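# Move cart with paper through door into yellow bay

## Task

Bring the utility cart through the self-closing door into the other room and leave it in the yellow-taped bay, all four wheels inside the tape and none touching it. The case of copy paper must sit in the cart's top tray with no part extending beyond the tray's edges, and the door must be closed when you finish. One or both robots may be used; any robot toppled or left leaning counts as a failure.

## Robot and tools

Robots: r1 and r2 are identical Hello Robot Stretch 4 units, one arm each. Each has an omni-wheel base (rim no more than 0.23 m from the base origin), a lift riding a mast, an arm that telescopes forward, a wrist with yaw, pitch and roll, and a two-finger gripper. Height is about 1.6 m. Loose objects may occasionally get a small shove.

Frames: the base frame sits on the floor below the base centre, x ahead, y to the left, z up, in metres. hand_pose is reported in it (a point between the open fingertips; the printed value can be somewhat wrong). The odometry frame is where the base frame was when the scene began; base_odometry counts wheel rotation only, so slip looks like travel; heading is in radians, left positive, -3.142 to 3.142. Each robot uses its own frames, so their relative placement is known only from images, lidar_m and wrist_depth_mm.

move: keys r1, r2, cameras, blocking. Always pass blocking: false; it returns in about 0.5 s while motion continues. A robot not named keeps whatever it was doing. Under a robot, give base and/or joints, optionally speeds, pace, contact_limits; or give end_of_arm: "enable_torque" on its own to revive limp wrist or gripper motors.
- base holds one relative offset from where that base last reported itself (or from its current spot if a move was still running): translate_m, metres, forward positive, -2 to 2; strafe_m, metres, left positive, -2 to 2; rotate_rad, radians, counter-clockwise positive, -3.2 to 3.2. translate_m and strafe_m may be combined (straight diagonal, no turning); rotate_rad goes alone.
- joints holds absolute targets by name: lift_m 0 to 1.2 m; arm_m 0 to 0.55 m; wrist_yaw_rad -1.134 to 4.276 (0 ahead, positive left, 3.14 stowed backward); wrist_pitch_rad -1.117 to 4.259 (0 level, 1.57 pointing down); wrist_roll_rad -1.117 to 4.259 (0 fingers level, positive clockwise seen from behind); gripper_m -0.038 to 0.141, fingertip gap in metres (may be off by up to 0.015; -0.02 or less makes the fingers press together). Done tolerances: ±0.004 for lift, arm, gripper; ±0.02 rad for wrist joints. A joint target outside range is clipped and reported; other bad values get the call refused, and unknown keys make it invalid.
- pace: "slow", "default", "fast" or "max" (base 0.1/0.3/0.4/0.6 m/s and 1/2/3/4 rad/s). A raised lift (above 0.2 m) slows the base. speeds sets a top speed per joint key (not gripper_m), up to the max-pace value.
- contact_limits: 0 (lightest) to 1 per key for arm_m, lift_m, translate_m, strafe_m, rotate_rad, placed beside its own command; default 0.5. A base limit stays until a later action names base. Keep lift_m's limit at least 0.15 for a 1 kg load, 0.3 for 2 kg.
Each action runs at most about 14 s before time_out.

wait: seconds 0 to 10, plus cameras; returns early once a commanded robot comes to rest. wait(0) shows the "earlier move" line. stop: brakes everything and rests; optional cameras. zoom_image: camera name and region [x0, y0, x1, y1] in pixels from the top-left, at most 504 by 504, only for cameras in the latest images. finished_scene: scene = the current scene's number; irreversible, and the goal must hold without the robots.

Results: "move" lists each robot given a motion, "done" or its worst status. Statuses: done, moving, off_target (may still push), contact_stop (held back, goes slack), time_out (target dropped), limit_stop_at_own_body, limit_stop_at_tilt (lean over 6 degrees; wheels, lift, arm go slack), torque_fault (motor limp until enable_torque). on_its_own tells what happened uncommanded; "held at" is a target, not a reading. Robots under "as last shown" were not commanded and repeat old values. pictures lists camera order. lidar_m: 12 distances in metres, 30-degree sectors, first straight ahead, counting counter-clockwise (4th left, 7th behind, 10th right); "-" means nothing seen or closer than 0.25 m; it misses glass and thin legs, sees tabletops and the other robot. wrist_depth_mm: 7x7 grid, 100 to 2000 mm, "-" unknown or under about 200 mm. A gap above about 0.1 rad between summed turned_by_wheels and turned_by_imu means a bump or slip. base_tilt is in degrees (forward, right positive, ±3 offset). motor_effort is percent of max with peak in brackets; servo_current in mA.

If a call is refused or an unplanned stop happens, the rest of that reply's move, wait and finished_scene calls are skipped. Simulated time keeps running while you compose replies, so moves continue.

Gripping: close to more than 0.015 below the object's width (about 0.06 below resists tugs); use -0.02 or less to hook behind a handle. A grip shows as rising gripper servo_current, not in gripper_m.

Avoid: robots pressing on each other (bases touching then moving even millimetres fails the scene); turning, driving or braking with over 1 kg held and arm_m above 0.2; strong pushes with a high gripper; self-collision (gripper above the base with lift under about 0.2, or 0.45 pointing down; wrist pitched up with roll; yaw+pitch below about -1.1; folded wrist tilted or rolled); torque faults; drops, slams, hard impacts. Shared loads are risky: two robots can drift apart by up to 3 cm per metre.

Each tool is called after "Request:" by a JSON object that holds its "fn" and its "kwargs".

## Session

Request:
{"fn": "move", "kwargs": {}}

Scene clock: 0.00 s.
r1.base_odometry: x=+0.000 y=+0.000 heading=+0.000
r1.turned_by_wheels: +0.000
r1.turned_by_imu: +0.000
r1.base_tilt: forward=-1.6 right=+1.3
r1.lidar_m: 1.92 2.25 3.81 1.93 0.97 0.84 0.83 0.93 0.77 0.76 0.93 1.59
r1.base_status: not commanded
r1.joint_positions: lift_m=+0.127 arm_m=+0.000 wrist_yaw_rad=+3.089 wrist_pitch_rad=+0.002 wrist_roll_rad=+0.000 gripper_m=+0.056
r1.joint_status: not commanded
r1.measured_speeds: all 0
r1.motor_effort: lift_m=+20 arm_m=-4 wheel_0=+0 wheel_1=+1 wheel_2=+1
r1.servo_current: wrist_yaw_rad=39 wrist_pitch_rad=46 wrist_roll_rad=65 gripper_m=39
r1.hand_pose: x=-0.1125 y=+0.1024 z=+0.3046 quat_wxyz=(+0.026, -0.001, +0.000, +1.000) (m; r1's base frame)
r1.wrist_depth_mm: 137 138 - - - - - / 113 139 - - - - - / 117 140 224 - - - - / 137 161 - - - - - / - - - - - - - / - - 191 - 187 - - / 842 759 750 788 788 732 768
r2.base_odometry: x=+0.000 y=+0.000 heading=+0.000
r2.turned_by_wheels: +0.000
r2.turned_by_imu: +0.000
r2.base_tilt: forward=-0.6 right=+0.1
r2.lidar_m: 2.02 1.45 1.40 1.49 2.01 2.22 2.34 3.17 1.60 3.62 2.59 2.46
r2.base_status: not commanded
r2.joint_positions: lift_m=+0.295 arm_m=+0.000 wrist_yaw_rad=+3.133 wrist_pitch_rad=+0.002 wrist_roll_rad=+0.000 gripper_m=+0.056
r2.joint_status: not commanded
r2.measured_speeds: all 0
r2.motor_effort: lift_m=+18 arm_m=-4 wheel_0=+0 wheel_1=-1 wheel_2=+0
r2.servo_current: wrist_yaw_rad=46 wrist_pitch_rad=39 wrist_roll_rad=46 gripper_m=59
r2.hand_pose: x=-0.1167 y=+0.0898 z=+0.4727 quat_wxyz=(+0.004, -0.001, +0.000, +1.000) (m; r2's base frame)
r2.wrist_depth_mm: - 140 - - - - - / - 126 150 - - - - / - 130 185 - - - - / 144 143 272 - - - - / 229 - - - - - - / 226 1576 196 1576 190 1618 1464 / 226 1060 1138 - - 1025 1060
pictures: r1_head_camera, r1_head_left_camera, r1_head_right_camera, r1_wrist_camera, r2_head_camera, r2_head_left_camera, r2_head_right_camera, r2_wrist_camera
Images, in order (width x height): r1_head_camera 420x560, r1_head_left_camera 420x672, r1_head_right_camera 420x672, r1_wrist_camera 616x392, r2_head_camera 420x560, r2_head_left_camera 420x672, r2_head_right_camera 420x672, r2_wrist_camera 616x392.

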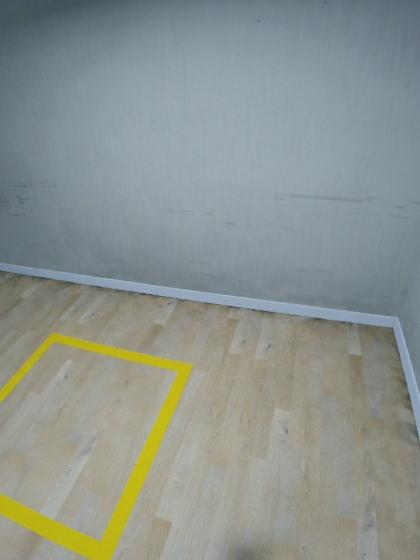

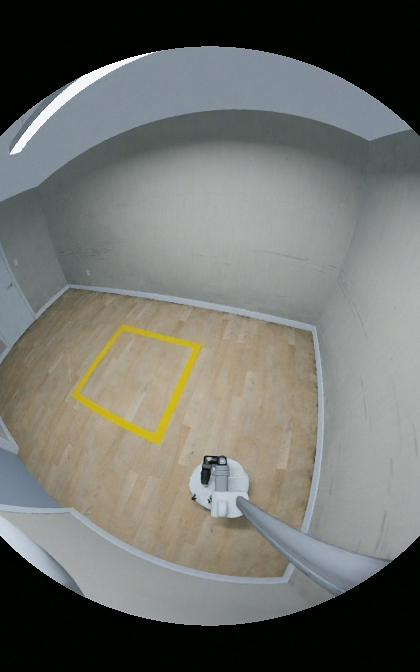

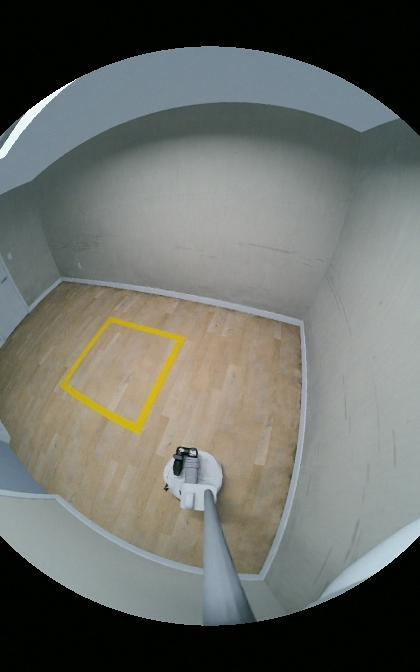

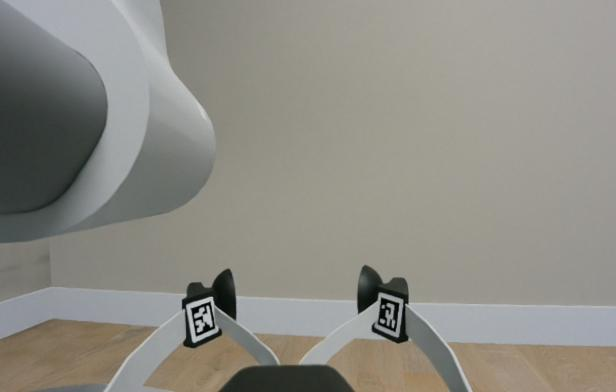

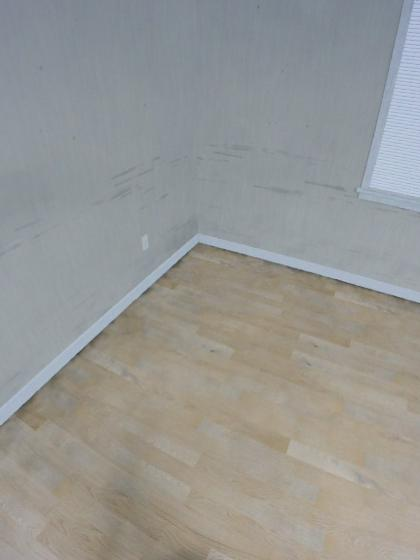

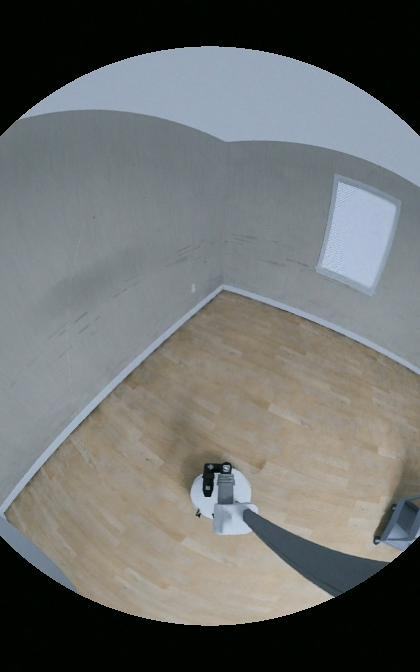

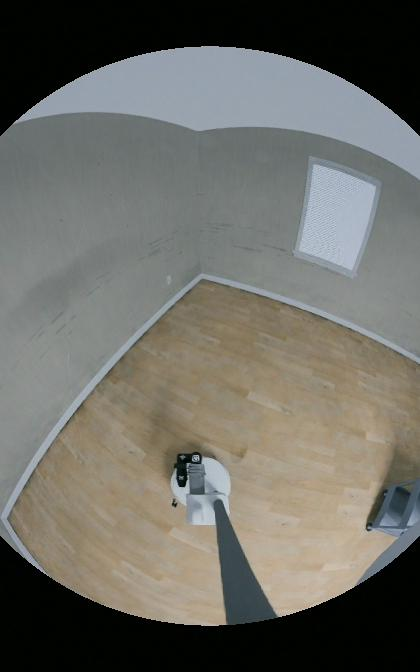

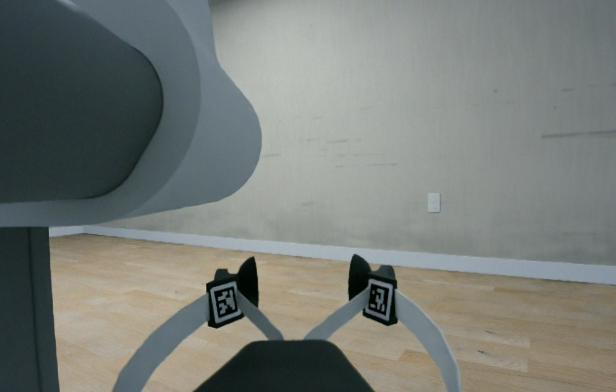

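Request:
{"fn": "move", "kwargs": {"blocking": false, "r1": {"base":{"rotate_rad":1.2}}, "r2": {"base":{"rotate_rad":-1.6}}, "cameras": []}}

Request:
{"fn": "wait", "kwargs": {"seconds": 3, "cameras": ["r1_head_camera","r1_head_left_camera","r1_head_right_camera","r2_head_camera","r2_head_left_camera","r2_head_right_camera"]}}

Scene clock: 4.10 s.
move: r1 moving; r2 moving
r1.base_odometry: x=+0.000 y=+0.000 heading=+0.252
r1.turned_by_wheels: +0.252
r1.turned_by_imu: +0.252
r1.base_tilt: forward=-1.6 right=+1.2
r1.lidar_m: 1.98 2.71 3.66 1.25 0.89 0.80 0.87 0.80 0.77 0.82 1.11 1.92
r1.base_status: rotate_rad moving
r1.joint_positions: lift_m=+0.127 arm_m=+0.000 wrist_yaw_rad=+3.089 wrist_pitch_rad=+0.002 wrist_roll_rad=+0.000 gripper_m=+0.056
r1.joint_status: not commanded
r1.measured_speeds: translate_m=-0.001 strafe_m=-0.001 rotate_rad=+0.980 lift_m=+0.000 arm_m=+0.000 wrist_yaw_rad=+0.000 wrist_pitch_rad=+0.000 wrist_roll_rad=+0.000
r1.motor_effort: lift_m=+20(20) arm_m=-4(4) wheel_0=-8(9) wheel_1=-6(9) wheel_2=-7(7)
r1.servo_current: wrist_yaw_rad=59(59) wrist_pitch_rad=39(46) wrist_roll_rad=46(59) gripper_m=39(39)
r1.hand_pose: x=-0.1125 y=+0.1024 z=+0.3046 quat_wxyz=(+0.026, -0.001, +0.000, +1.000) (m; r1's base frame)
r1.wrist_depth_mm: 136 138 - - - - - / 113 139 - - - - - / 114 140 226 - - - - / 137 160 - - - - - / - - - - - - - / - 1060 190 - 187 - - / 778 750 750 798 750 699 732
r2.base_odometry: x=+0.000 y=+0.000 heading=-0.252
r2.turned_by_wheels: -0.252
r2.turned_by_imu: -0.244
r2.base_tilt: forward=-0.7 right=+0.1
r2.lidar_m: 2.52 1.62 1.40 1.40 1.67 2.23 2.24 2.64 1.59 1.63 2.93 2.49
r2.base_status: rotate_rad moving
r2.joint_positions: lift_m=+0.295 arm_m=+0.000 wrist_yaw_rad=+3.133 wrist_pitch_rad=+0.002 wrist_roll_rad=+0.000 gripper_m=+0.056
r2.joint_status: not commanded
r2.measured_speeds: translate_m=+0.000 strafe_m=+0.000 rotate_rad=-0.974 lift_m=+0.000 arm_m=+0.000 wrist_yaw_rad=+0.000 wrist_pitch_rad=+0.000 wrist_roll_rad=+0.000
r2.motor_effort: lift_m=+18(18) arm_m=-4(4) wheel_0=+8(9) wheel_1=+8(10) wheel_2=+9(11)
r2.servo_current: wrist_yaw_rad=33(52) wrist_pitch_rad=39(46) wrist_roll_rad=52(52) gripper_m=39(59)
r2.hand_pose: x=-0.1167 y=+0.0898 z=+0.4727 quat_wxyz=(+0.004, -0.001, +0.000, +1.000) (m; r2's base frame)
r2.wrist_depth_mm: - 141 - - - - - / - 127 150 - - - - / - 130 184 - - - - / 144 143 272 - - - - / 229 - - - - - - / 227 1576 196 1576 190 1661 1464 / 226 1060 1138 - - 1060 1060
pictures: none
No camera images: "cameras" was empty.

Scene clock: 5.43 s.
earlier move: r1 done; r2 moving
r1.base_odometry: x=+0.000 y=+0.000 heading=+1.200
r1.turned_by_wheels: +0.948
r1.turned_by_imu: +0.953
r1.base_tilt: forward=-1.6 right=+1.3
r1.lidar_m: 3.90 1.54 0.93 0.82 0.85 0.82 0.77 0.75 1.00 1.89 1.97 2.45
r1.base_status: done
r1.joint_positions: lift_m=+0.127 arm_m=+0.000 wrist_yaw_rad=+3.089 wrist_pitch_rad=+0.002 wrist_roll_rad=+0.000 gripper_m=+0.056
r1.joint_status: not commanded
r1.measured_speeds: all 0
r1.motor_effort: lift_m=+20(20) arm_m=-4(4) wheel_0=-2(10) wheel_1=-2(9) wheel_2=+0(8)
r1.servo_current: wrist_yaw_rad=65(65) wrist_pitch_rad=39(52) wrist_roll_rad=59(65) gripper_m=39(46)
r1.hand_pose: x=-0.1125 y=+0.1024 z=+0.3046 quat_wxyz=(+0.026, -0.001, +0.000, +1.000) (m; r1's base frame)
r1.wrist_depth_mm: 136 139 - - - - - / 113 139 - - - - - / 117 139 229 - - - - / 137 162 - - - - - / - - - - - - - / - - 191 - 188 - - / 788 163 750 798 778 778 778
r2.base_odometry: x=+0.000 y=+0.000 heading=-1.599
r2.turned_by_wheels: -1.347
r2.turned_by_imu: -1.311
r2.base_tilt: forward=-0.7 right=+0.1
r2.lidar_m: 3.66 2.58 2.48 2.06 1.50 1.40 1.47 1.99 2.23 2.34 3.14 1.60
r2.base_status: rotate_rad moving
r2.joint_positions: lift_m=+0.295 arm_m=+0.000 wrist_yaw_rad=+3.133 wrist_pitch_rad=+0.002 wrist_roll_rad=+0.000 gripper_m=+0.056
r2.joint_status: not commanded
r2.measured_speeds: all 0
r2.motor_effort: lift_m=+18(18) arm_m=-4(4) wheel_0=+2(11) wheel_1=+3(11) wheel_2=+5(11)
r2.servo_current: wrist_yaw_rad=46(59) wrist_pitch_rad=33(46) wrist_roll_rad=46(52) gripper_m=46(59)
r2.hand_pose: x=-0.1167 y=+0.0898 z=+0.4727 quat_wxyz=(+0.004, -0.001, +0.000, +1.000) (m; r2's base frame)
r2.wrist_depth_mm: - 140 - - - - - / - 126 141 - - - - / - 129 184 - - - - / 144 144 227 - - - - / 230 - - - - - - / 227 1576 195 1336 190 - - / 226 1042 1138 - - 1025 1060
wait: 1.33 of 3 s (r1 has come to rest)
pictures: r1_head_camera, r1_head_left_camera, r1_head_right_camera, r2_head_camera, r2_head_left_camera, r2_head_right_camera
Images, in order (width x height): r1_head_camera 420x560, r1_head_left_camera 420x672, r1_head_right_camera 420x672, r2_head_camera 420x560, r2_head_left_camera 420x672, r2_head_right_camera 420x672.

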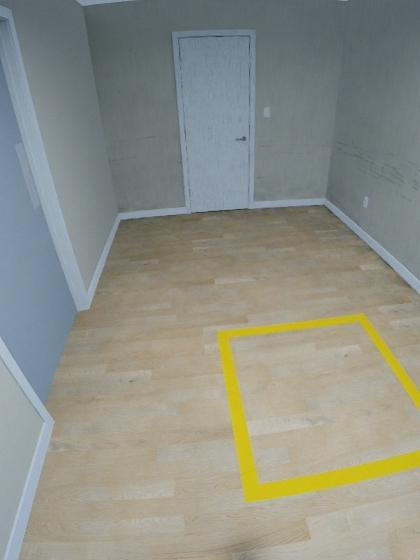

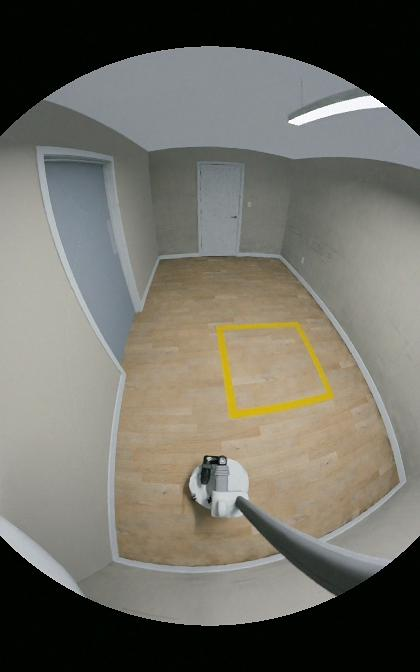

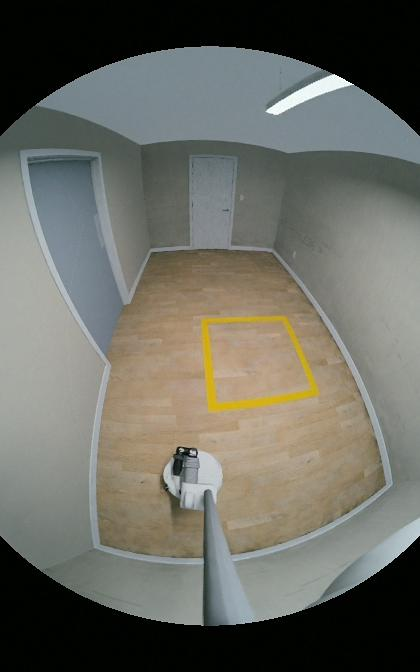

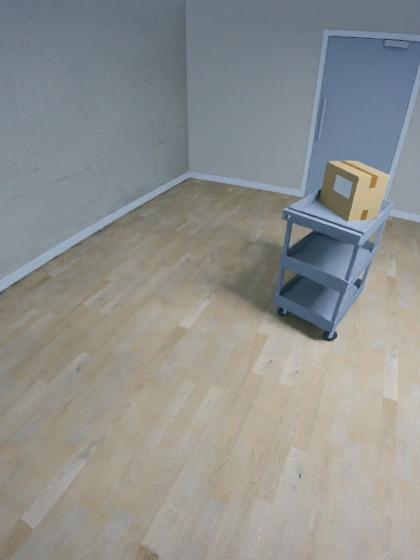

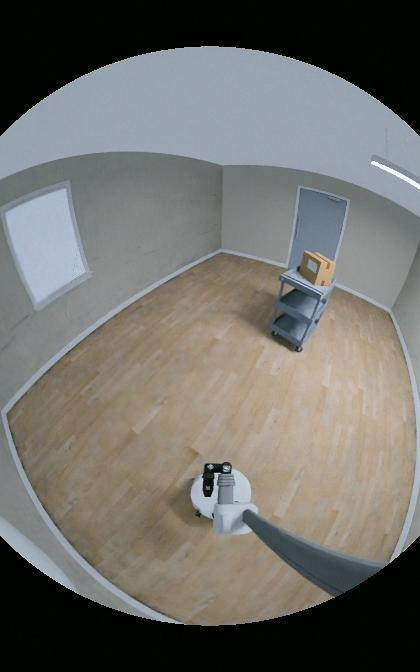

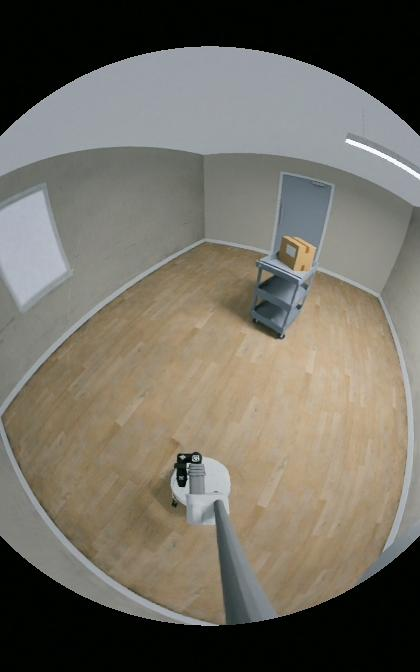

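Request:
{"fn": "zoom_image", "kwargs": {"camera": "r2_head_camera", "region": [240, 20, 420, 350]}}

Request:
{"fn": "zoom_image", "kwargs": {"camera": "r1_head_left_camera", "region": [20, 120, 180, 400]}}

Scaled by 1.527 from the camera's 420x560 image, which has a finer 1200x1600 frame.

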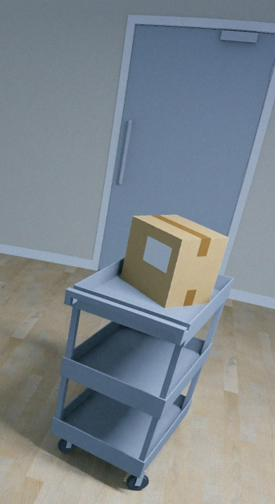

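Scaled by 1.800 from the camera's 420x672 image, which has a finer 600x960 frame.

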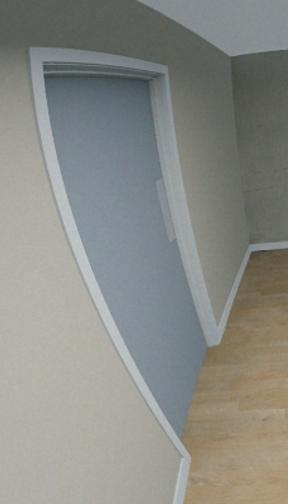

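Request:
{"fn": "move", "kwargs": {"blocking": false, "r1": {"base":{"rotate_rad":0.17}}, "r2": {"base":{"rotate_rad":-0.35}}, "cameras": []}}

Request:
{"fn": "wait", "kwargs": {"seconds": 2, "cameras": []}}

Request:
{"fn": "move", "kwargs": {"blocking": false, "r1": {"base":{"translate_m":1.7}}, "r2": {"base":{"translate_m":0.65}}, "cameras": []}}

Request:
{"fn": "wait", "kwargs": {"seconds": 3, "cameras": []}}

Request:
{"fn": "wait", "kwargs": {"seconds": 4}}

Scene clock: 51.13 s.
earlier move: r2 done
move: r1 moving; r2 moving
r1.base_odometry: x=+0.000 y=+0.000 heading=+1.363
r1.turned_by_wheels: +0.163
r1.turned_by_imu: +0.164
r1.base_tilt: forward=-1.6 right=+1.2
r1.lidar_m: 2.96 1.17 0.89 0.84 0.91 0.80 0.77 0.84 1.20 1.91 2.02 2.88
r1.base_status: rotate_rad moving
r1.joint_positions: lift_m=+0.127 arm_m=+0.000 wrist_yaw_rad=+3.089 wrist_pitch_rad=+0.002 wrist_roll_rad=+0.000 gripper_m=+0.056
r1.joint_status: not commanded
r1.measured_speeds: translate_m=+0.001 strafe_m=-0.001 rotate_rad=+0.192 lift_m=+0.000 arm_m=+0.000 wrist_yaw_rad=+0.000 wrist_pitch_rad=+0.000 wrist_roll_rad=+0.000
r1.motor_effort: lift_m=+20(20) arm_m=-4(4) wheel_0=-4(8) wheel_1=-1(8) wheel_2=+0(6)
r1.servo_current: wrist_yaw_rad=46(52) wrist_pitch_rad=46(46) wrist_roll_rad=46(65) gripper_m=46(46)
r1.hand_pose: x=-0.1125 y=+0.1024 z=+0.3046 quat_wxyz=(+0.026, -0.001, +0.000, +1.000) (m; r1's base frame)
r1.wrist_depth_mm: 136 139 - - - - - / 114 139 - - - - - / 118 139 229 - - - - / 137 162 - - - - - / - - - - - - - / - - 190 - 187 - - / 798 707 750 143 741 768 820
r2.base_odometry: x=+0.000 y=+0.000 heading=-1.838
r2.turned_by_wheels: -0.239
r2.turned_by_imu: -0.232
r2.base_tilt: forward=-0.6 right=+0.1
r2.lidar_m: 1.62 2.92 2.48 2.52 1.64 1.38 1.40 1.65 2.24 2.22 2.59 1.62
r2.base_status: rotate_rad moving
r2.joint_positions: lift_m=+0.295 arm_m=+0.000 wrist_yaw_rad=+3.133 wrist_pitch_rad=+0.002 wrist_roll_rad=+0.000 gripper_m=+0.056
r2.joint_status: not commanded
r2.measured_speeds: translate_m=+0.000 strafe_m=+0.001 rotate_rad=-0.696 lift_m=+0.000 arm_m=+0.000 wrist_yaw_rad=+0.000 wrist_pitch_rad=+0.000 wrist_roll_rad=+0.000
r2.motor_effort: lift_m=+18(18) arm_m=-4(4) wheel_0=+7(13) wheel_1=+4(10) wheel_2=+5(11)
r2.servo_current: wrist_yaw_rad=46(59) wrist_pitch_rad=39(46) wrist_roll_rad=52(59) gripper_m=52(52)
r2.hand_pose: x=-0.1167 y=+0.0898 z=+0.4727 quat_wxyz=(+0.004, -0.001, +0.000, +1.000) (m; r2's base frame)
r2.wrist_depth_mm: - 140 - - - - - / - 127 142 - - - - / - 129 185 - - - - / 144 143 207 - - - - / 231 - - - - - - / 228 1576 195 1308 190 - - / 226 1078 1138 - - 1025 1098
pictures: none
No camera images: "cameras" was empty.

Scene clock: 51.50 s.
earlier move: r1 done; r2 moving
r1.base_odometry: x=+0.000 y=+0.000 heading=+1.369
r1.turned_by_wheels: +0.006
r1.turned_by_imu: +0.006
r1.base_tilt: forward=-1.6 right=+1.3
r1.lidar_m: 2.94 1.16 0.87 0.82 0.88 0.79 0.76 0.82 1.20 1.92 2.05 2.88
r1.base_status: done
r1.joint_positions: lift_m=+0.127 arm_m=+0.000 wrist_yaw_rad=+3.089 wrist_pitch_rad=+0.002 wrist_roll_rad=+0.000 gripper_m=+0.056
r1.joint_status: not commanded
r1.measured_speeds: all 0
r1.motor_effort: lift_m=+20(20) arm_m=-4(4) wheel_0=-3(8) wheel_1=-1(8) wheel_2=-1(6)
r1.servo_current: wrist_yaw_rad=52(52) wrist_pitch_rad=39(46) wrist_roll_rad=20(65) gripper_m=46(46)
r1.hand_pose: x=-0.1125 y=+0.1024 z=+0.3046 quat_wxyz=(+0.026, -0.001, +0.000, +1.000) (m; r1's base frame)
r1.wrist_depth_mm: 136 138 - - - - - / 113 140 - - - - - / 118 140 229 - - - - / 137 162 - - - - - / - - - - - - - / - - 190 - 187 - - / 798 707 759 143 759 768 820
r2.base_odometry: x=+0.000 y=+0.000 heading=-1.948
r2.turned_by_wheels: -0.111
r2.turned_by_imu: -0.108
r2.base_tilt: forward=-0.6 right=+0.1
r2.lidar_m: 1.61 3.14 2.51 2.48 1.78 1.44 1.39 1.53 2.27 2.20 2.48 2.25
r2.base_status: rotate_rad moving
r2.joint_positions: lift_m=+0.295 arm_m=+0.000 wrist_yaw_rad=+3.133 wrist_pitch_rad=+0.002 wrist_roll_rad=+0.000 gripper_m=+0.056
r2.joint_status: not commanded
r2.measured_speeds: all 0
r2.motor_effort: lift_m=+18(18) arm_m=-4(4) wheel_0=+3(13) wheel_1=+2(10) wheel_2=+3(11)
r2.servo_current: wrist_yaw_rad=59(59) wrist_pitch_rad=39(46) wrist_roll_rad=46(59) gripper_m=46(52)
r2.hand_pose: x=-0.1167 y=+0.0898 z=+0.4727 quat_wxyz=(+0.004, -0.001, +0.000, +1.000) (m; r2's base frame)
r2.wrist_depth_mm: - 141 - - - - - / - 126 142 - - - - / - 130 185 - - - - / 144 144 207 - - - - / 220 - - - - - - / 220 1464 193 171 190 - 1336 / 226 1060 1138 - - 1042 1078
wait: 0.37 of 2 s (r1 has come to rest)
pictures: none
No camera images: "cameras" was empty.

Scene clock: 52.00 s.
move: r1 moving; r2 moving
r1.base_odometry: x=+0.006 y=+0.031 heading=+1.370
r1.turned_by_wheels: +0.000
r1.turned_by_imu: +0.000
r1.base_tilt: forward=-1.6 right=+1.3
r1.lidar_m: 2.89 1.20 0.87 0.83 0.89 0.84 0.79 0.86 1.24 1.93 2.03 2.90
r1.base_status: translate_m moving
r1.joint_positions: lift_m=+0.127 arm_m=+0.000 wrist_yaw_rad=+3.089 wrist_pitch_rad=+0.002 wrist_roll_rad=+0.000 gripper_m=+0.056
r1.joint_status: not commanded
r1.measured_speeds: translate_m=+0.121 strafe_m=+0.000 rotate_rad=+0.002 lift_m=+0.000 arm_m=+0.000 wrist_yaw_rad=+0.000 wrist_pitch_rad=+0.000 wrist_roll_rad=+0.000
r1.motor_effort: lift_m=+20(20) arm_m=-4(4) wheel_0=+5(7) wheel_1=+5(6) wheel_2=-9(10)
r1.servo_current: wrist_yaw_rad=39(65) wrist_pitch_rad=39(52) wrist_roll_rad=46(59) gripper_m=33(46)
r1.hand_pose: x=-0.1125 y=+0.1024 z=+0.3046 quat_wxyz=(+0.026, -0.001, +0.000, +1.000) (m; r1's base frame)
r1.wrist_depth_mm: 136 138 - - - - - / 112 139 - - - - - / 114 140 226 - - - - / 137 162 - - - - - / - - - - - - - / - - 190 - 188 - - / 798 707 759 798 798 778 820
r2.base_odometry: x=-0.011 y=-0.029 heading=-1.949
r2.turned_by_wheels: -0.001
r2.turned_by_imu: -0.001
r2.base_tilt: forward=-0.7 right=+0.1
r2.lidar_m: 1.60 3.13 2.51 2.49 1.77 1.46 1.44 1.60 2.26 2.23 2.46 2.22
r2.base_status: translate_m moving
r2.joint_positions: lift_m=+0.295 arm_m=+0.000 wrist_yaw_rad=+3.133 wrist_pitch_rad=+0.002 wrist_roll_rad=+0.000 gripper_m=+0.056
r2.joint_status: not commanded
r2.measured_speeds: translate_m=+0.121 strafe_m=+0.001 rotate_rad=-0.001 lift_m=+0.000 arm_m=+0.000 wrist_yaw_rad=+0.000 wrist_pitch_rad=+0.000 wrist_roll_rad=+0.000
r2.motor_effort: lift_m=+18(18) arm_m=-4(4) wheel_0=+7(11) wheel_1=+6(8) wheel_2=-13(13)
r2.servo_current: wrist_yaw_rad=52(59) wrist_pitch_rad=46(46) wrist_roll_rad=46(52) gripper_m=52(52)
r2.hand_pose: x=-0.1167 y=+0.0898 z=+0.4727 quat_wxyz=(+0.004, -0.001, +0.000, +1.000) (m; r2's base frame)
r2.wrist_depth_mm: - 141 - - - - - / - 126 141 - - - - / - 129 183 - - - - / 144 143 216 - - - - / 219 - - - - - - / 227 1430 192 171 190 - 1308 / 225 1060 1160 - - 1025 1060
pictures: none
No camera images: "cameras" was empty.

Scene clock: 55.00 s.
earlier move: r1 moving; r2 moving
r1.base_odometry: x=+0.174 y=+0.853 heading=+1.370
r1.turned_by_wheels: +0.000
r1.turned_by_imu: +0.000
r1.base_tilt: forward=-1.6 right=+1.2
r1.lidar_m: 2.81 1.22 0.84 0.79 0.85 1.22 1.62 1.73 2.02 1.97 2.08 2.92
r1.base_status: translate_m moving
r1.joint_positions: lift_m=+0.127 arm_m=+0.000 wrist_yaw_rad=+3.089 wrist_pitch_rad=+0.002 wrist_roll_rad=+0.000 gripper_m=+0.056
r1.joint_status: not commanded
r1.measured_speeds: translate_m=+0.299 strafe_m=-0.001 rotate_rad=+0.003 lift_m=+0.000 arm_m=+0.000 wrist_yaw_rad=+0.000 wrist_pitch_rad=+0.000 wrist_roll_rad=+0.000
r1.motor_effort: lift_m=+20(20) arm_m=-4(4) wheel_0=+5(9) wheel_1=+4(7) wheel_2=-6(10)
r1.servo_current: wrist_yaw_rad=46(72) wrist_pitch_rad=46(52) wrist_roll_rad=39(65) gripper_m=46(52)
r1.hand_pose: x=-0.1125 y=+0.1024 z=+0.3046 quat_wxyz=(+0.026, -0.001, +0.000, +1.000) (m; r1's base frame)
r1.wrist_depth_mm: 136 138 - - - - - / 113 139 - - - - - / 116 139 224 - - - - / 137 160 - - - - - / 1661 - - - - - - / 1182 1205 194 1182 187 1160 976 / 842 750 759 809 788 778 820
r2.base_odometry: x=-0.240 y=-0.604 heading=-1.949
r2.turned_by_wheels: +0.000
r2.turned_by_imu: +0.001
r2.base_tilt: forward=-0.7 right=+0.1
r2.lidar_m: 0.98 3.00 2.43 2.39 2.57 2.08 2.03 2.27 2.33 2.33 2.59 0.97
r2.base_status: translate_m moving
r2.joint_positions: lift_m=+0.295 arm_m=+0.000 wrist_yaw_rad=+3.133 wrist_pitch_rad=+0.002 wrist_roll_rad=+0.000 gripper_m=+0.056
r2.joint_status: not commanded
r2.measured_speeds: all 0
r2.motor_effort: lift_m=+18(18) arm_m=-4(4) wheel_0=+2(11) wheel_1=+3(9) wheel_2=-4(14)
r2.servo_current: wrist_yaw_rad=59(65) wrist_pitch_rad=39(46) wrist_roll_rad=39(59) gripper_m=46(52)
r2.hand_pose: x=-0.1167 y=+0.0898 z=+0.4727 quat_wxyz=(+0.004, -0.001, +0.000, +1.000) (m; r2's base frame)
r2.wrist_depth_mm: - 141 - - - - - / - 126 151 - - - - / - 130 185 - - - - / 144 144 265 - - - - / 230 - - - - - - / 227 1537 196 1576 190 1576 1464 / 226 1060 1138 - - 1042 1060
wait: 3.00 s; no rest
pictures: none
No camera images: "cameras" was empty.

Scene clock: 55.17 s.
earlier move: r1 moving; r2 done
r1.base_odometry: x=+0.184 y=+0.902 heading=+1.370
r1.turned_by_wheels: +0.000
r1.turned_by_imu: +0.000
r1.base_tilt: forward=-1.6 right=+1.3
r1.lidar_m: 2.78 1.25 0.91 0.80 0.85 1.21 1.68 1.81 2.06 1.96 2.07 2.91
r1.base_status: translate_m moving
r1.joint_positions: lift_m=+0.127 arm_m=+0.000 wrist_yaw_rad=+3.089 wrist_pitch_rad=+0.002 wrist_roll_rad=+0.000 gripper_m=+0.056
r1.joint_status: not commanded
r1.measured_speeds: translate_m=+0.299 strafe_m=+0.000 rotate_rad=+0.000 lift_m=+0.000 arm_m=+0.000 wrist_yaw_rad=+0.000 wrist_pitch_rad=+0.000 wrist_roll_rad=+0.000
r1.motor_effort: lift_m=+20(20) arm_m=-4(4) wheel_0=+3(9) wheel_1=+4(7) wheel_2=-5(10)
r1.servo_current: wrist_yaw_rad=33(72) wrist_pitch_rad=46(52) wrist_roll_rad=46(65) gripper_m=46(52)
r1.hand_pose: x=-0.1125 y=+0.1024 z=+0.3046 quat_wxyz=(+0.026, -0.001, +0.000, +1.000) (m; r1's base frame)
r1.wrist_depth_mm: 137 138 - - - - - / 112 139 - - - - - / 116 139 221 - - - - / 137 160 - - - - - / 1708 - - - - - - / 1182 1182 194 1205 187 1160 976 / 842 759 750 788 778 778 809
r2.base_odometry: x=-0.240 y=-0.604 heading=-1.949
r2.turned_by_wheels: +0.000
r2.turned_by_imu: +0.000
r2.base_tilt: forward=-0.7 right=+0.0
r2.lidar_m: 0.99 2.98 2.45 2.36 2.58 2.06 2.03 2.25 2.36 2.32 2.60 0.97
r2.base_status: done
r2.joint_positions: lift_m=+0.295 arm_m=+0.000 wrist_yaw_rad=+3.133 wrist_pitch_rad=+0.002 wrist_roll_rad=+0.000 gripper_m=+0.056
r2.joint_status: not commanded
r2.measured_speeds: all 0
r2.motor_effort: lift_m=+18(18) arm_m=-4(4) wheel_0=+2(11) wheel_1=+3(9) wheel_2=-2(14)
r2.servo_current: wrist_yaw_rad=46(65) wrist_pitch_rad=39(46) wrist_roll_rad=39(59) gripper_m=46(52)
r2.hand_pose: x=-0.1167 y=+0.0898 z=+0.4727 quat_wxyz=(+0.004, -0.001, +0.000, +1.000) (m; r2's base frame)
r2.wrist_depth_mm: - 141 - - - - - / - 126 150 - - - - / - 129 184 - - - - / 144 143 265 - - - - / 230 - - - - - - / 227 1537 196 1537 190 1618 1464 / 227 1060 1138 - - 1042 1060
wait: 0.17 of 4 s (r2 has come to rest)
pictures: r1_head_camera, r1_head_left_camera, r1_head_right_camera, r1_wrist_camera, r2_head_camera, r2_head_left_camera, r2_head_right_camera, r2_wrist_camera
Images, in order (width x height): r1_head_camera 420x560, r1_head_left_camera 420x672, r1_head_right_camera 420x672, r1_wrist_camera 616x392, r2_head_camera 420x560, r2_head_left_camera 420x672, r2_head_right_camera 420x672, r2_wrist_camera 616x392.

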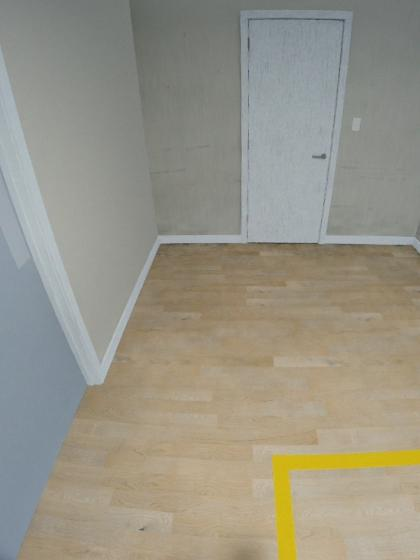

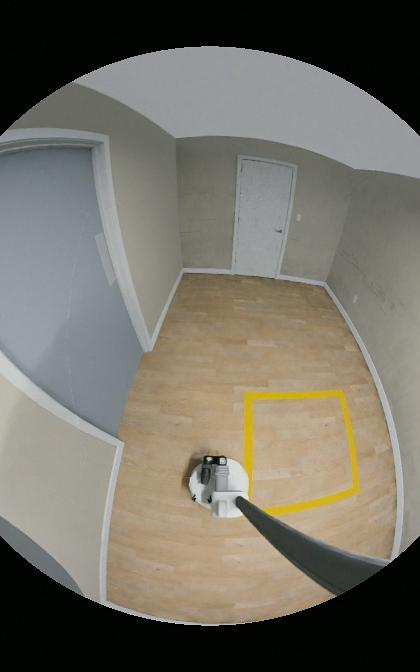

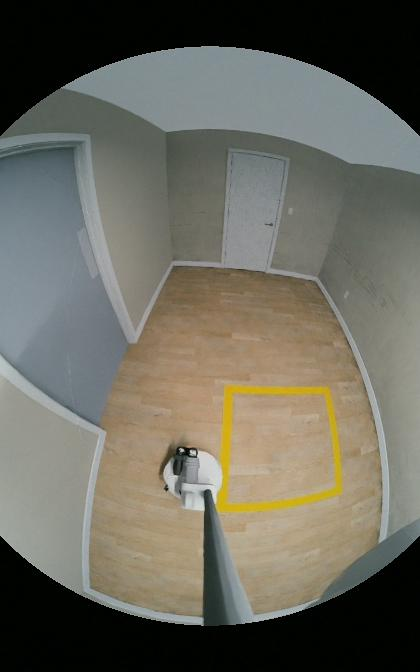

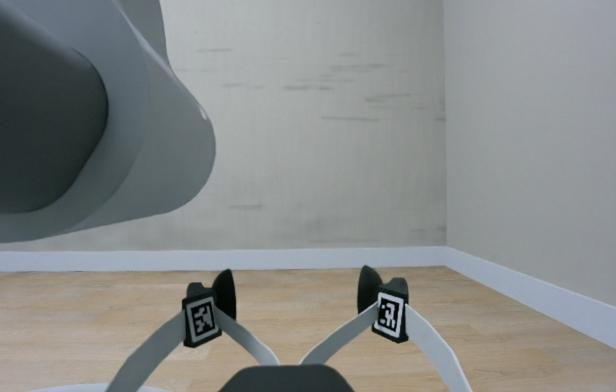

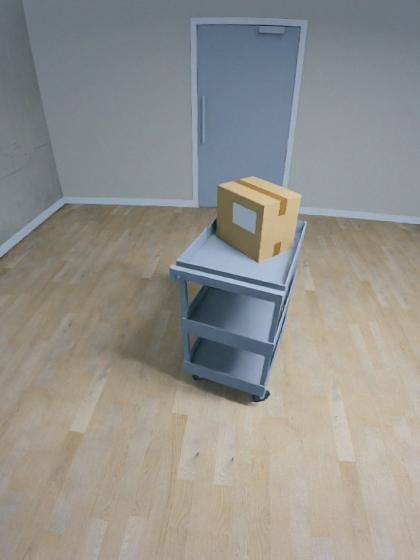

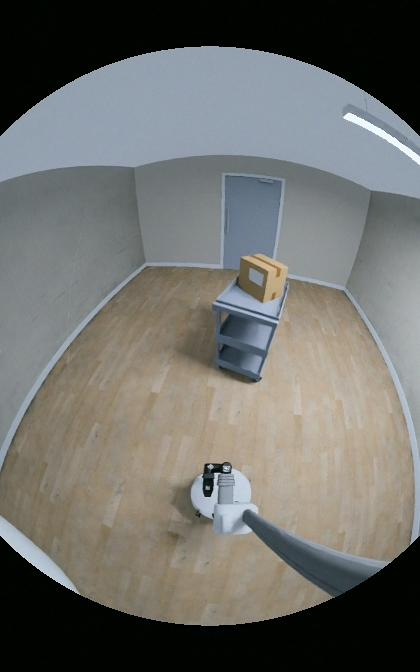

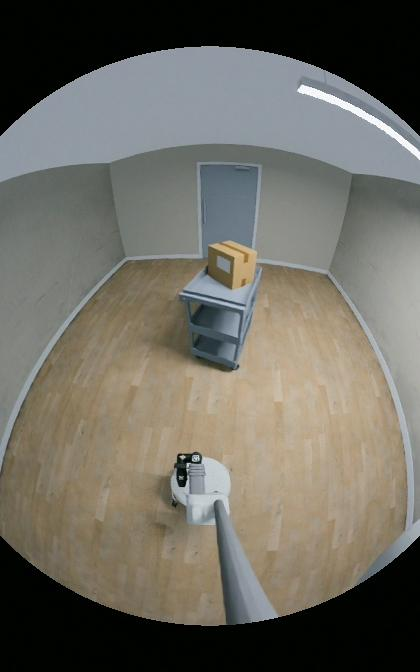

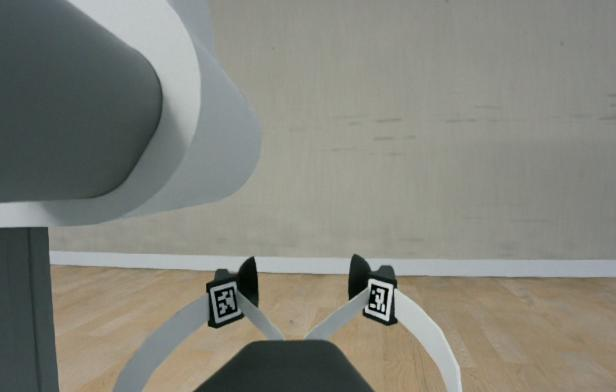

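Request:
{"fn": "zoom_image", "kwargs": {"camera": "r2_head_camera", "region": [150, 160, 330, 420]}}

Scaled by 1.938 from the camera's 420x560 image, which has a finer 1200x1600 frame.

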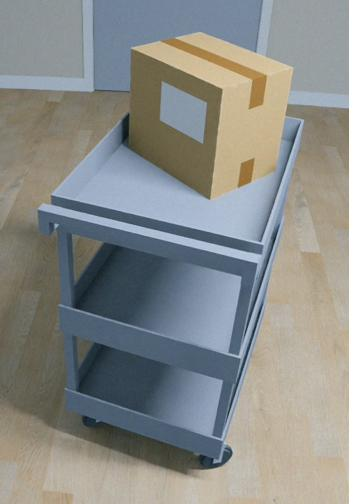

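Request:
{"fn": "move", "kwargs": {"blocking": false, "r1": {"base":{"rotate_rad":1.57},"joints":{"lift_m":0.8}}, "cameras": []}}

Request:
{"fn": "wait", "kwargs": {"seconds": 4, "cameras": []}}

Request:
{"fn": "wait", "kwargs": {"seconds": 1, "cameras": ["r1_head_camera","r1_head_right_camera"]}}

Scene clock: 69.37 s.
earlier move: r1 done
move: r1 moving
r1.base_odometry: x=+0.340 y=+1.666 heading=+1.621
r1.turned_by_wheels: +0.252
r1.turned_by_imu: +0.253
r1.base_tilt: forward=-1.6 right=+1.3
r1.lidar_m: 1.54 0.89 0.83 0.86 0.98 1.70 2.46 2.33 2.02 2.03 2.39 2.22
r1.base_status: rotate_rad moving
r1.joint_positions: lift_m=+0.164 arm_m=+0.000 wrist_yaw_rad=+3.089 wrist_pitch_rad=+0.002 wrist_roll_rad=+0.000 gripper_m=+0.056
r1.joint_status: lift_m moving
r1.measured_speeds: translate_m=+0.000 strafe_m=+0.000 rotate_rad=+0.974 lift_m=+0.146 arm_m=+0.000 wrist_yaw_rad=+0.000 wrist_pitch_rad=+0.000 wrist_roll_rad=+0.000
r1.motor_effort: lift_m=+25(28) arm_m=-4(4) wheel_0=-8(10) wheel_1=-6(8) wheel_2=-7(7)
r1.servo_current: wrist_yaw_rad=39(59) wrist_pitch_rad=39(52) wrist_roll_rad=39(65) gripper_m=39(46)
r1.hand_pose: x=-0.1125 y=+0.1024 z=+0.3421 quat_wxyz=(+0.026, -0.001, +0.000, +1.000) (m; r1's base frame)
r1.wrist_depth_mm: 136 138 - - - - - / 113 139 - - - - - / 118 140 273 - - - - / 137 162 - - - - - / - - - - - - - / 1281 1430 194 1308 188 1281 1138 / 946 820 768 866 866 842 904
r2: as last shown
r2.turned_by_imu: +0.001
r2.base_tilt: forward=-0.7 right=+0.1
r2.lidar_m: 0.99 2.99 2.43 2.34 2.53 2.06 2.05 2.28 2.36 2.33 2.56 0.98
r2.motor_effort: lift_m=+18(18) arm_m=-4(4) wheel_0=+2(2) wheel_1=+3(3) wheel_2=-3(3)
r2.servo_current: wrist_yaw_rad=39(59) wrist_pitch_rad=39(46) wrist_roll_rad=46(52) gripper_m=52(59)
r2.wrist_depth_mm: - 140 - - - - - / - 126 151 - - - - / - 129 185 - - - - / 144 143 264 - - - - / 229 - - - - - - / 227 1576 195 1576 190 1618 1430 / 226 1060 1138 - - 1025 1060
pictures: none
No camera images: "cameras" was empty.

Scene clock: 72.40 s.
earlier move: r1 done
r1.base_odometry: x=+0.340 y=+1.666 heading=+2.939
r1.turned_by_wheels: +1.318
r1.turned_by_imu: +1.325
r1.base_tilt: forward=-1.6 right=+1.3
r1.lidar_m: 0.85 0.89 1.17 2.46 2.55 2.06 1.99 2.10 2.29 2.26 1.07 0.88
r1.base_status: done
r1.joint_positions: lift_m=+0.799 arm_m=+0.000 wrist_yaw_rad=+3.089 wrist_pitch_rad=+0.002 wrist_roll_rad=+0.000 gripper_m=+0.056
r1.joint_status: all done
r1.measured_speeds: all 0
r1.motor_effort: lift_m=+25(28) arm_m=-4(4) wheel_0=-3(10) wheel_1=+0(9) wheel_2=+0(8)
r1.servo_current: wrist_yaw_rad=52(72) wrist_pitch_rad=46(52) wrist_roll_rad=52(72) gripper_m=39(46)
r1.hand_pose: x=-0.1125 y=+0.1024 z=+0.9771 quat_wxyz=(+0.026, -0.001, +0.000, +1.000) (m; r1's base frame)
r1.wrist_depth_mm: 136 139 - - - - - / 113 139 - - - - - / 117 140 271 - - - - / 137 161 - - - - - / - - - - - - - / - - 194 - 188 - - / - - - 153 - - -
r2.base_odometry: x=-0.240 y=-0.604 heading=-1.949
r2.turned_by_wheels: +0.000
r2.turned_by_imu: +0.000
r2.base_tilt: forward=-0.7 right=+0.1
r2.lidar_m: 1.00 3.03 2.42 2.39 2.55 2.06 2.05 2.27 2.34 2.30 2.56 0.95
r2.base_status: not commanded
r2.joint_positions: lift_m=+0.295 arm_m=+0.000 wrist_yaw_rad=+3.133 wrist_pitch_rad=+0.002 wrist_roll_rad=+0.000 gripper_m=+0.056
r2.joint_status: not commanded
r2.measured_speeds: all 0
r2.motor_effort: lift_m=+18(18) arm_m=-4(4) wheel_0=+2(2) wheel_1=+3(4) wheel_2=-2(3)
r2.servo_current: wrist_yaw_rad=52(59) wrist_pitch_rad=46(46) wrist_roll_rad=52(65) gripper_m=46(59)
r2.hand_pose: x=-0.1167 y=+0.0898 z=+0.4727 quat_wxyz=(+0.004, -0.001, +0.000, +1.000) (m; r2's base frame)
r2.wrist_depth_mm: - 140 - - - - - / - 126 150 - - - - / - 129 185 - - - - / 144 143 265 - - - - / 229 - - - - - - / 228 1576 196 1576 190 1618 1464 / 226 1078 1160 - - 1042 1060
wait: 3.03 of 4 s (r1 has come to rest)
pictures: none
No camera images: "cameras" was empty.

Scene clock: 73.40 s.
r1.base_odometry: x=+0.340 y=+1.666 heading=+2.939
r1.turned_by_wheels: +0.000
r1.turned_by_imu: +0.000
r1.base_tilt: forward=-1.6 right=+1.3
r1.lidar_m: 0.85 0.91 1.16 2.45 2.60 2.07 2.00 2.11 2.34 2.25 1.09 0.86
r1.base_status: done
r1.joint_positions: lift_m=+0.799 arm_m=+0.000 wrist_yaw_rad=+3.089 wrist_pitch_rad=+0.002 wrist_roll_rad=+0.000 gripper_m=+0.056
r1.joint_status: all done
r1.measured_speeds: all 0
r1.motor_effort: lift_m=+25(28) arm_m=-4(4) wheel_0=-2(10) wheel_1=+0(9) wheel_2=+0(8)
r1.servo_current: wrist_yaw_rad=46(72) wrist_pitch_rad=39(52) wrist_roll_rad=46(72) gripper_m=39(46)
r1.hand_pose: x=-0.1125 y=+0.1024 z=+0.9771 quat_wxyz=(+0.026, -0.001, +0.000, +1.000) (m; r1's base frame)
r1.wrist_depth_mm: 136 139 - - - - - / 113 139 - - - - - / 117 140 270 - - - - / 137 161 - - - - - / - - - - - - - / - - 194 - 187 - - / - - - 153 - - -
r2.base_odometry: x=-0.240 y=-0.604 heading=-1.949
r2.turned_by_wheels: +0.000
r2.turned_by_imu: +0.000
r2.base_tilt: forward=-0.6 right=+0.1
r2.lidar_m: 0.98 3.00 2.44 2.39 2.56 2.08 2.05 2.26 2.36 2.32 2.57 0.98
r2.base_status: not commanded
r2.joint_positions: lift_m=+0.295 arm_m=+0.000 wrist_yaw_rad=+3.133 wrist_pitch_rad=+0.002 wrist_roll_rad=+0.000 gripper_m=+0.056
r2.joint_status: not commanded
r2.measured_speeds: all 0
r2.motor_effort: lift_m=+18(18) arm_m=-4(4) wheel_0=+2(2) wheel_1=+3(4) wheel_2=-2(3)
r2.servo_current: wrist_yaw_rad=33(59) wrist_pitch_rad=39(46) wrist_roll_rad=39(65) gripper_m=46(59)
r2.hand_pose: x=-0.1167 y=+0.0898 z=+0.4727 quat_wxyz=(+0.004, -0.001, +0.000, +1.000) (m; r2's base frame)
r2.wrist_depth_mm: - 141 - - - - - / - 126 151 - - - - / - 129 185 - - - - / 144 143 265 - - - - / 230 - - - - - - / 226 1499 196 1537 190 1661 1464 / 226 1060 1160 - - 1042 1078
wait: 1.00 s; at rest by 0.27 s
pictures: r1_head_camera, r1_head_right_camera
Images, in order (width x height): r1_head_camera 420x560, r1_head_right_camera 420x672.

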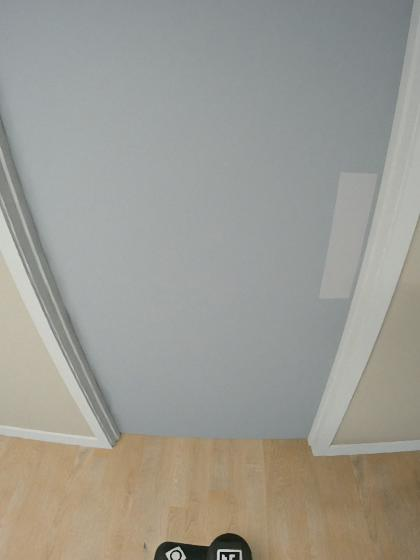

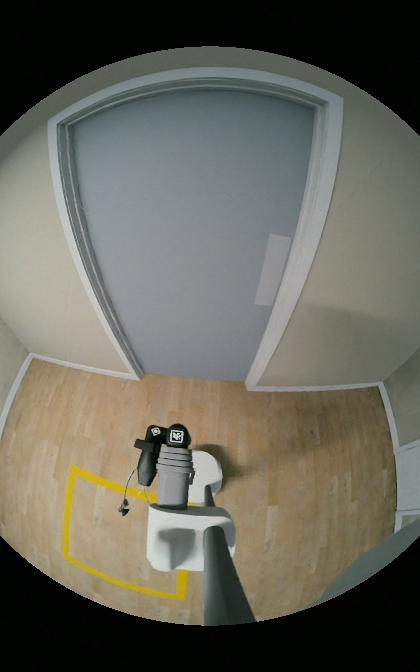

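Request:
{"fn": "move", "kwargs": {"blocking": false, "r1": {"base":{"strafe_m":-0.2},"joints":{"wrist_yaw_rad":0,"gripper_m":-0.03}}, "cameras": []}}

Request:
{"fn": "wait", "kwargs": {"seconds": 3, "cameras": []}}

Request:
{"fn": "wait", "kwargs": {"seconds": 0, "cameras": ["r1_head_camera","r1_wrist_camera"]}}

Scene clock: 81.53 s.
move: r1 moving
r1.base_odometry: x=+0.347 y=+1.701 heading=+2.940
r1.turned_by_wheels: +0.000
r1.turned_by_imu: +0.000
r1.base_tilt: forward=-1.6 right=+1.3
r1.lidar_m: 0.86 0.92 1.15 2.51 2.61 2.07 2.00 2.12 2.26 2.21 1.07 0.84
r1.base_status: strafe_m moving
r1.joint_positions: lift_m=+0.799 arm_m=+0.000 wrist_yaw_rad=+2.503 wrist_pitch_rad=+0.002 wrist_roll_rad=+0.000 gripper_m=+0.037
r1.joint_status: wrist_yaw_rad moving; gripper_m moving
r1.measured_speeds: translate_m=-0.001 strafe_m=-0.140 rotate_rad=+0.004 lift_m=+0.000 arm_m=+0.000 wrist_yaw_rad=-1.822 wrist_pitch_rad=+0.000 wrist_roll_rad=+0.000
r1.motor_effort: lift_m=+25(25) arm_m=-4(4) wheel_0=+10(12) wheel_1=-8(9) wheel_2=+1(1)
r1.servo_current: wrist_yaw_rad=78(130) wrist_pitch_rad=39(52) wrist_roll_rad=52(59) gripper_m=104(104)
r1.hand_pose: x=-0.0084 y=+0.2422 z=+0.9771 quat_wxyz=(+0.314, -0.001, +0.000, +0.949) (m; r1's base frame)
r1.wrist_depth_mm: - - - - - - - / - - - - - - - / - - - - - - - / - - - - - - - / - - - - - - - / - - 196 - 187 - - / - 144 - - - - -
r2: as last shown
r2.base_tilt: forward=-0.7 right=+0.0
r2.lidar_m: 0.97 3.02 2.44 2.38 2.55 2.09 2.02 2.26 2.35 2.32 2.58 0.98
r2.motor_effort: lift_m=+18(18) arm_m=-4(4) wheel_0=+2(2) wheel_1=+3(3) wheel_2=-3(3)
r2.servo_current: wrist_yaw_rad=39(59) wrist_pitch_rad=39(46) wrist_roll_rad=52(52) gripper_m=46(52)
r2.wrist_depth_mm: - 140 - - - - - / - 126 150 - - - - / - 129 185 - - - - / 144 144 265 - - - - / 230 - - - - - - / 227 1537 196 1576 190 1576 1430 / 226 1078 1160 - - 1042 1060
pictures: none
No camera images: "cameras" was empty.

Scene clock: 83.37 s.
earlier move: r1 done
r1.base_odometry: x=+0.380 y=+1.862 heading=+2.940
r1.turned_by_wheels: +0.000
r1.turned_by_imu: -0.001
r1.base_tilt: forward=-1.6 right=+1.3
r1.lidar_m: 0.84 0.90 1.13 2.66 2.76 2.06 1.98 2.13 2.11 2.06 1.06 0.80
r1.base_status: done
r1.joint_positions: lift_m=+0.799 arm_m=+0.000 wrist_yaw_rad=+0.003 wrist_pitch_rad=+0.002 wrist_roll_rad=+0.000 gripper_m=-0.029
r1.joint_status: all done
r1.measured_speeds: all 0
r1.motor_effort: lift_m=+25(25) arm_m=-4(4) wheel_0=+2(12) wheel_1=-1(11) wheel_2=+1(2)
r1.servo_current: wrist_yaw_rad=52(130) wrist_pitch_rad=39(52) wrist_roll_rad=46(72) gripper_m=52(143)
r1.hand_pose: x=+0.4596 y=-0.0866 z=+0.9771 quat_wxyz=(+1.000, +0.000, +0.001, +0.001) (m; r1's base frame)
r1.wrist_depth_mm: - - - 634 647 - - / - - - 634 627 - - / - - - 634 634 - - / - - - 634 634 - - / - - - 640 609 - - / - - 181 199 173 - - / - 136 159 - 149 - -
r2.base_odometry: x=-0.240 y=-0.604 heading=-1.949
r2.turned_by_wheels: +0.000
r2.turned_by_imu: +0.000
r2.base_tilt: forward=-0.6 right=+0.0
r2.lidar_m: 0.98 3.01 2.45 2.37 2.54 2.05 2.04 2.24 2.35 2.33 2.57 0.99
r2.base_status: not commanded
r2.joint_positions: lift_m=+0.295 arm_m=+0.000 wrist_yaw_rad=+3.133 wrist_pitch_rad=+0.002 wrist_roll_rad=+0.000 gripper_m=+0.056
r2.joint_status: not commanded
r2.measured_speeds: all 0
r2.motor_effort: lift_m=+18(18) arm_m=-4(4) wheel_0=+2(2) wheel_1=+3(3) wheel_2=-3(3)
r2.servo_current: wrist_yaw_rad=33(59) wrist_pitch_rad=33(46) wrist_roll_rad=46(59) gripper_m=52(59)
r2.hand_pose: x=-0.1167 y=+0.0898 z=+0.4727 quat_wxyz=(+0.004, -0.001, +0.000, +1.000) (m; r2's base frame)
r2.wrist_depth_mm: - 141 - - - - - / - 126 151 - - - - / - 129 185 - - - - / 144 143 265 - - - - / 229 - - - - - - / 227 1576 196 1576 190 1576 1464 / 225 1060 1160 - - 1042 1060
wait: 1.83 of 3 s (r1 has come to rest)
pictures: none
No camera images: "cameras" was empty.

Scene clock: 83.37 s.
r1.base_odometry: x=+0.380 y=+1.862 heading=+2.940
r1.turned_by_wheels: +0.000
r1.turned_by_imu: +0.000
r1.base_tilt: forward=-1.6 right=+1.3
r1.lidar_m: 0.84 0.90 1.13 2.66 2.76 2.06 1.98 2.13 2.11 2.06 1.06 0.80
r1.base_status: done
r1.joint_positions: lift_m=+0.799 arm_m=+0.000 wrist_yaw_rad=+0.003 wrist_pitch_rad=+0.002 wrist_roll_rad=+0.000 gripper_m=-0.029
r1.joint_status: all done
r1.measured_speeds: all 0
r1.motor_effort: lift_m=+25(25) arm_m=-4(4) wheel_0=+2(12) wheel_1=-1(11) wheel_2=+1(2)
r1.servo_current: wrist_yaw_rad=52(130) wrist_pitch_rad=39(52) wrist_roll_rad=46(72) gripper_m=52(143)
r1.hand_pose: x=+0.4596 y=-0.0866 z=+0.9771 quat_wxyz=(+1.000, +0.000, +0.001, +0.001) (m; r1's base frame)
r1.wrist_depth_mm: - - - 634 647 - - / - - - 634 627 - - / - - - 634 634 - - / - - - 634 634 - - / - - - 640 609 - - / - - 181 199 173 - - / - 136 159 - 149 - -
r2.base_odometry: x=-0.240 y=-0.604 heading=-1.949
r2.turned_by_wheels: +0.000
r2.turned_by_imu: +0.000
r2.base_tilt: forward=-0.6 right=+0.0
r2.lidar_m: 0.98 3.01 2.45 2.37 2.54 2.05 2.04 2.24 2.35 2.33 2.57 0.99
r2.base_status: not commanded
r2.joint_positions: lift_m=+0.295 arm_m=+0.000 wrist_yaw_rad=+3.133 wrist_pitch_rad=+0.002 wrist_roll_rad=+0.000 gripper_m=+0.056
r2.joint_status: not commanded
r2.measured_speeds: all 0
r2.motor_effort: lift_m=+18(18) arm_m=-4(4) wheel_0=+2(2) wheel_1=+3(3) wheel_2=-3(3)
r2.servo_current: wrist_yaw_rad=33(59) wrist_pitch_rad=33(46) wrist_roll_rad=46(59) gripper_m=52(59)
r2.hand_pose: x=-0.1167 y=+0.0898 z=+0.4727 quat_wxyz=(+0.004, -0.001, +0.000, +1.000) (m; r2's base frame)
r2.wrist_depth_mm: - 141 - - - - - / - 126 151 - - - - / - 129 185 - - - - / 144 143 265 - - - - / 229 - - - - - - / 227 1576 196 1576 190 1576 1464 / 225 1060 1160 - - 1042 1060
pictures: r1_head_camera, r1_wrist_camera
Images, in order (width x height): r1_head_camera 420x560, r1_wrist_camera 616x392.

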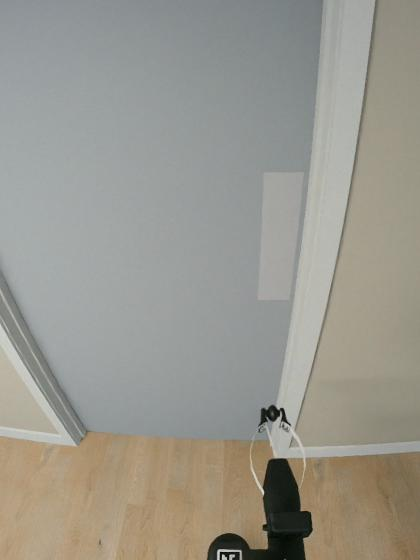

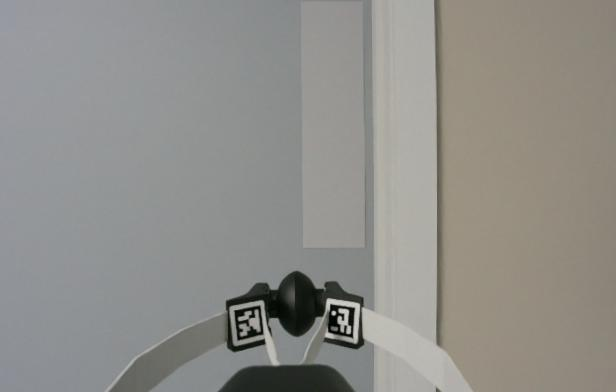

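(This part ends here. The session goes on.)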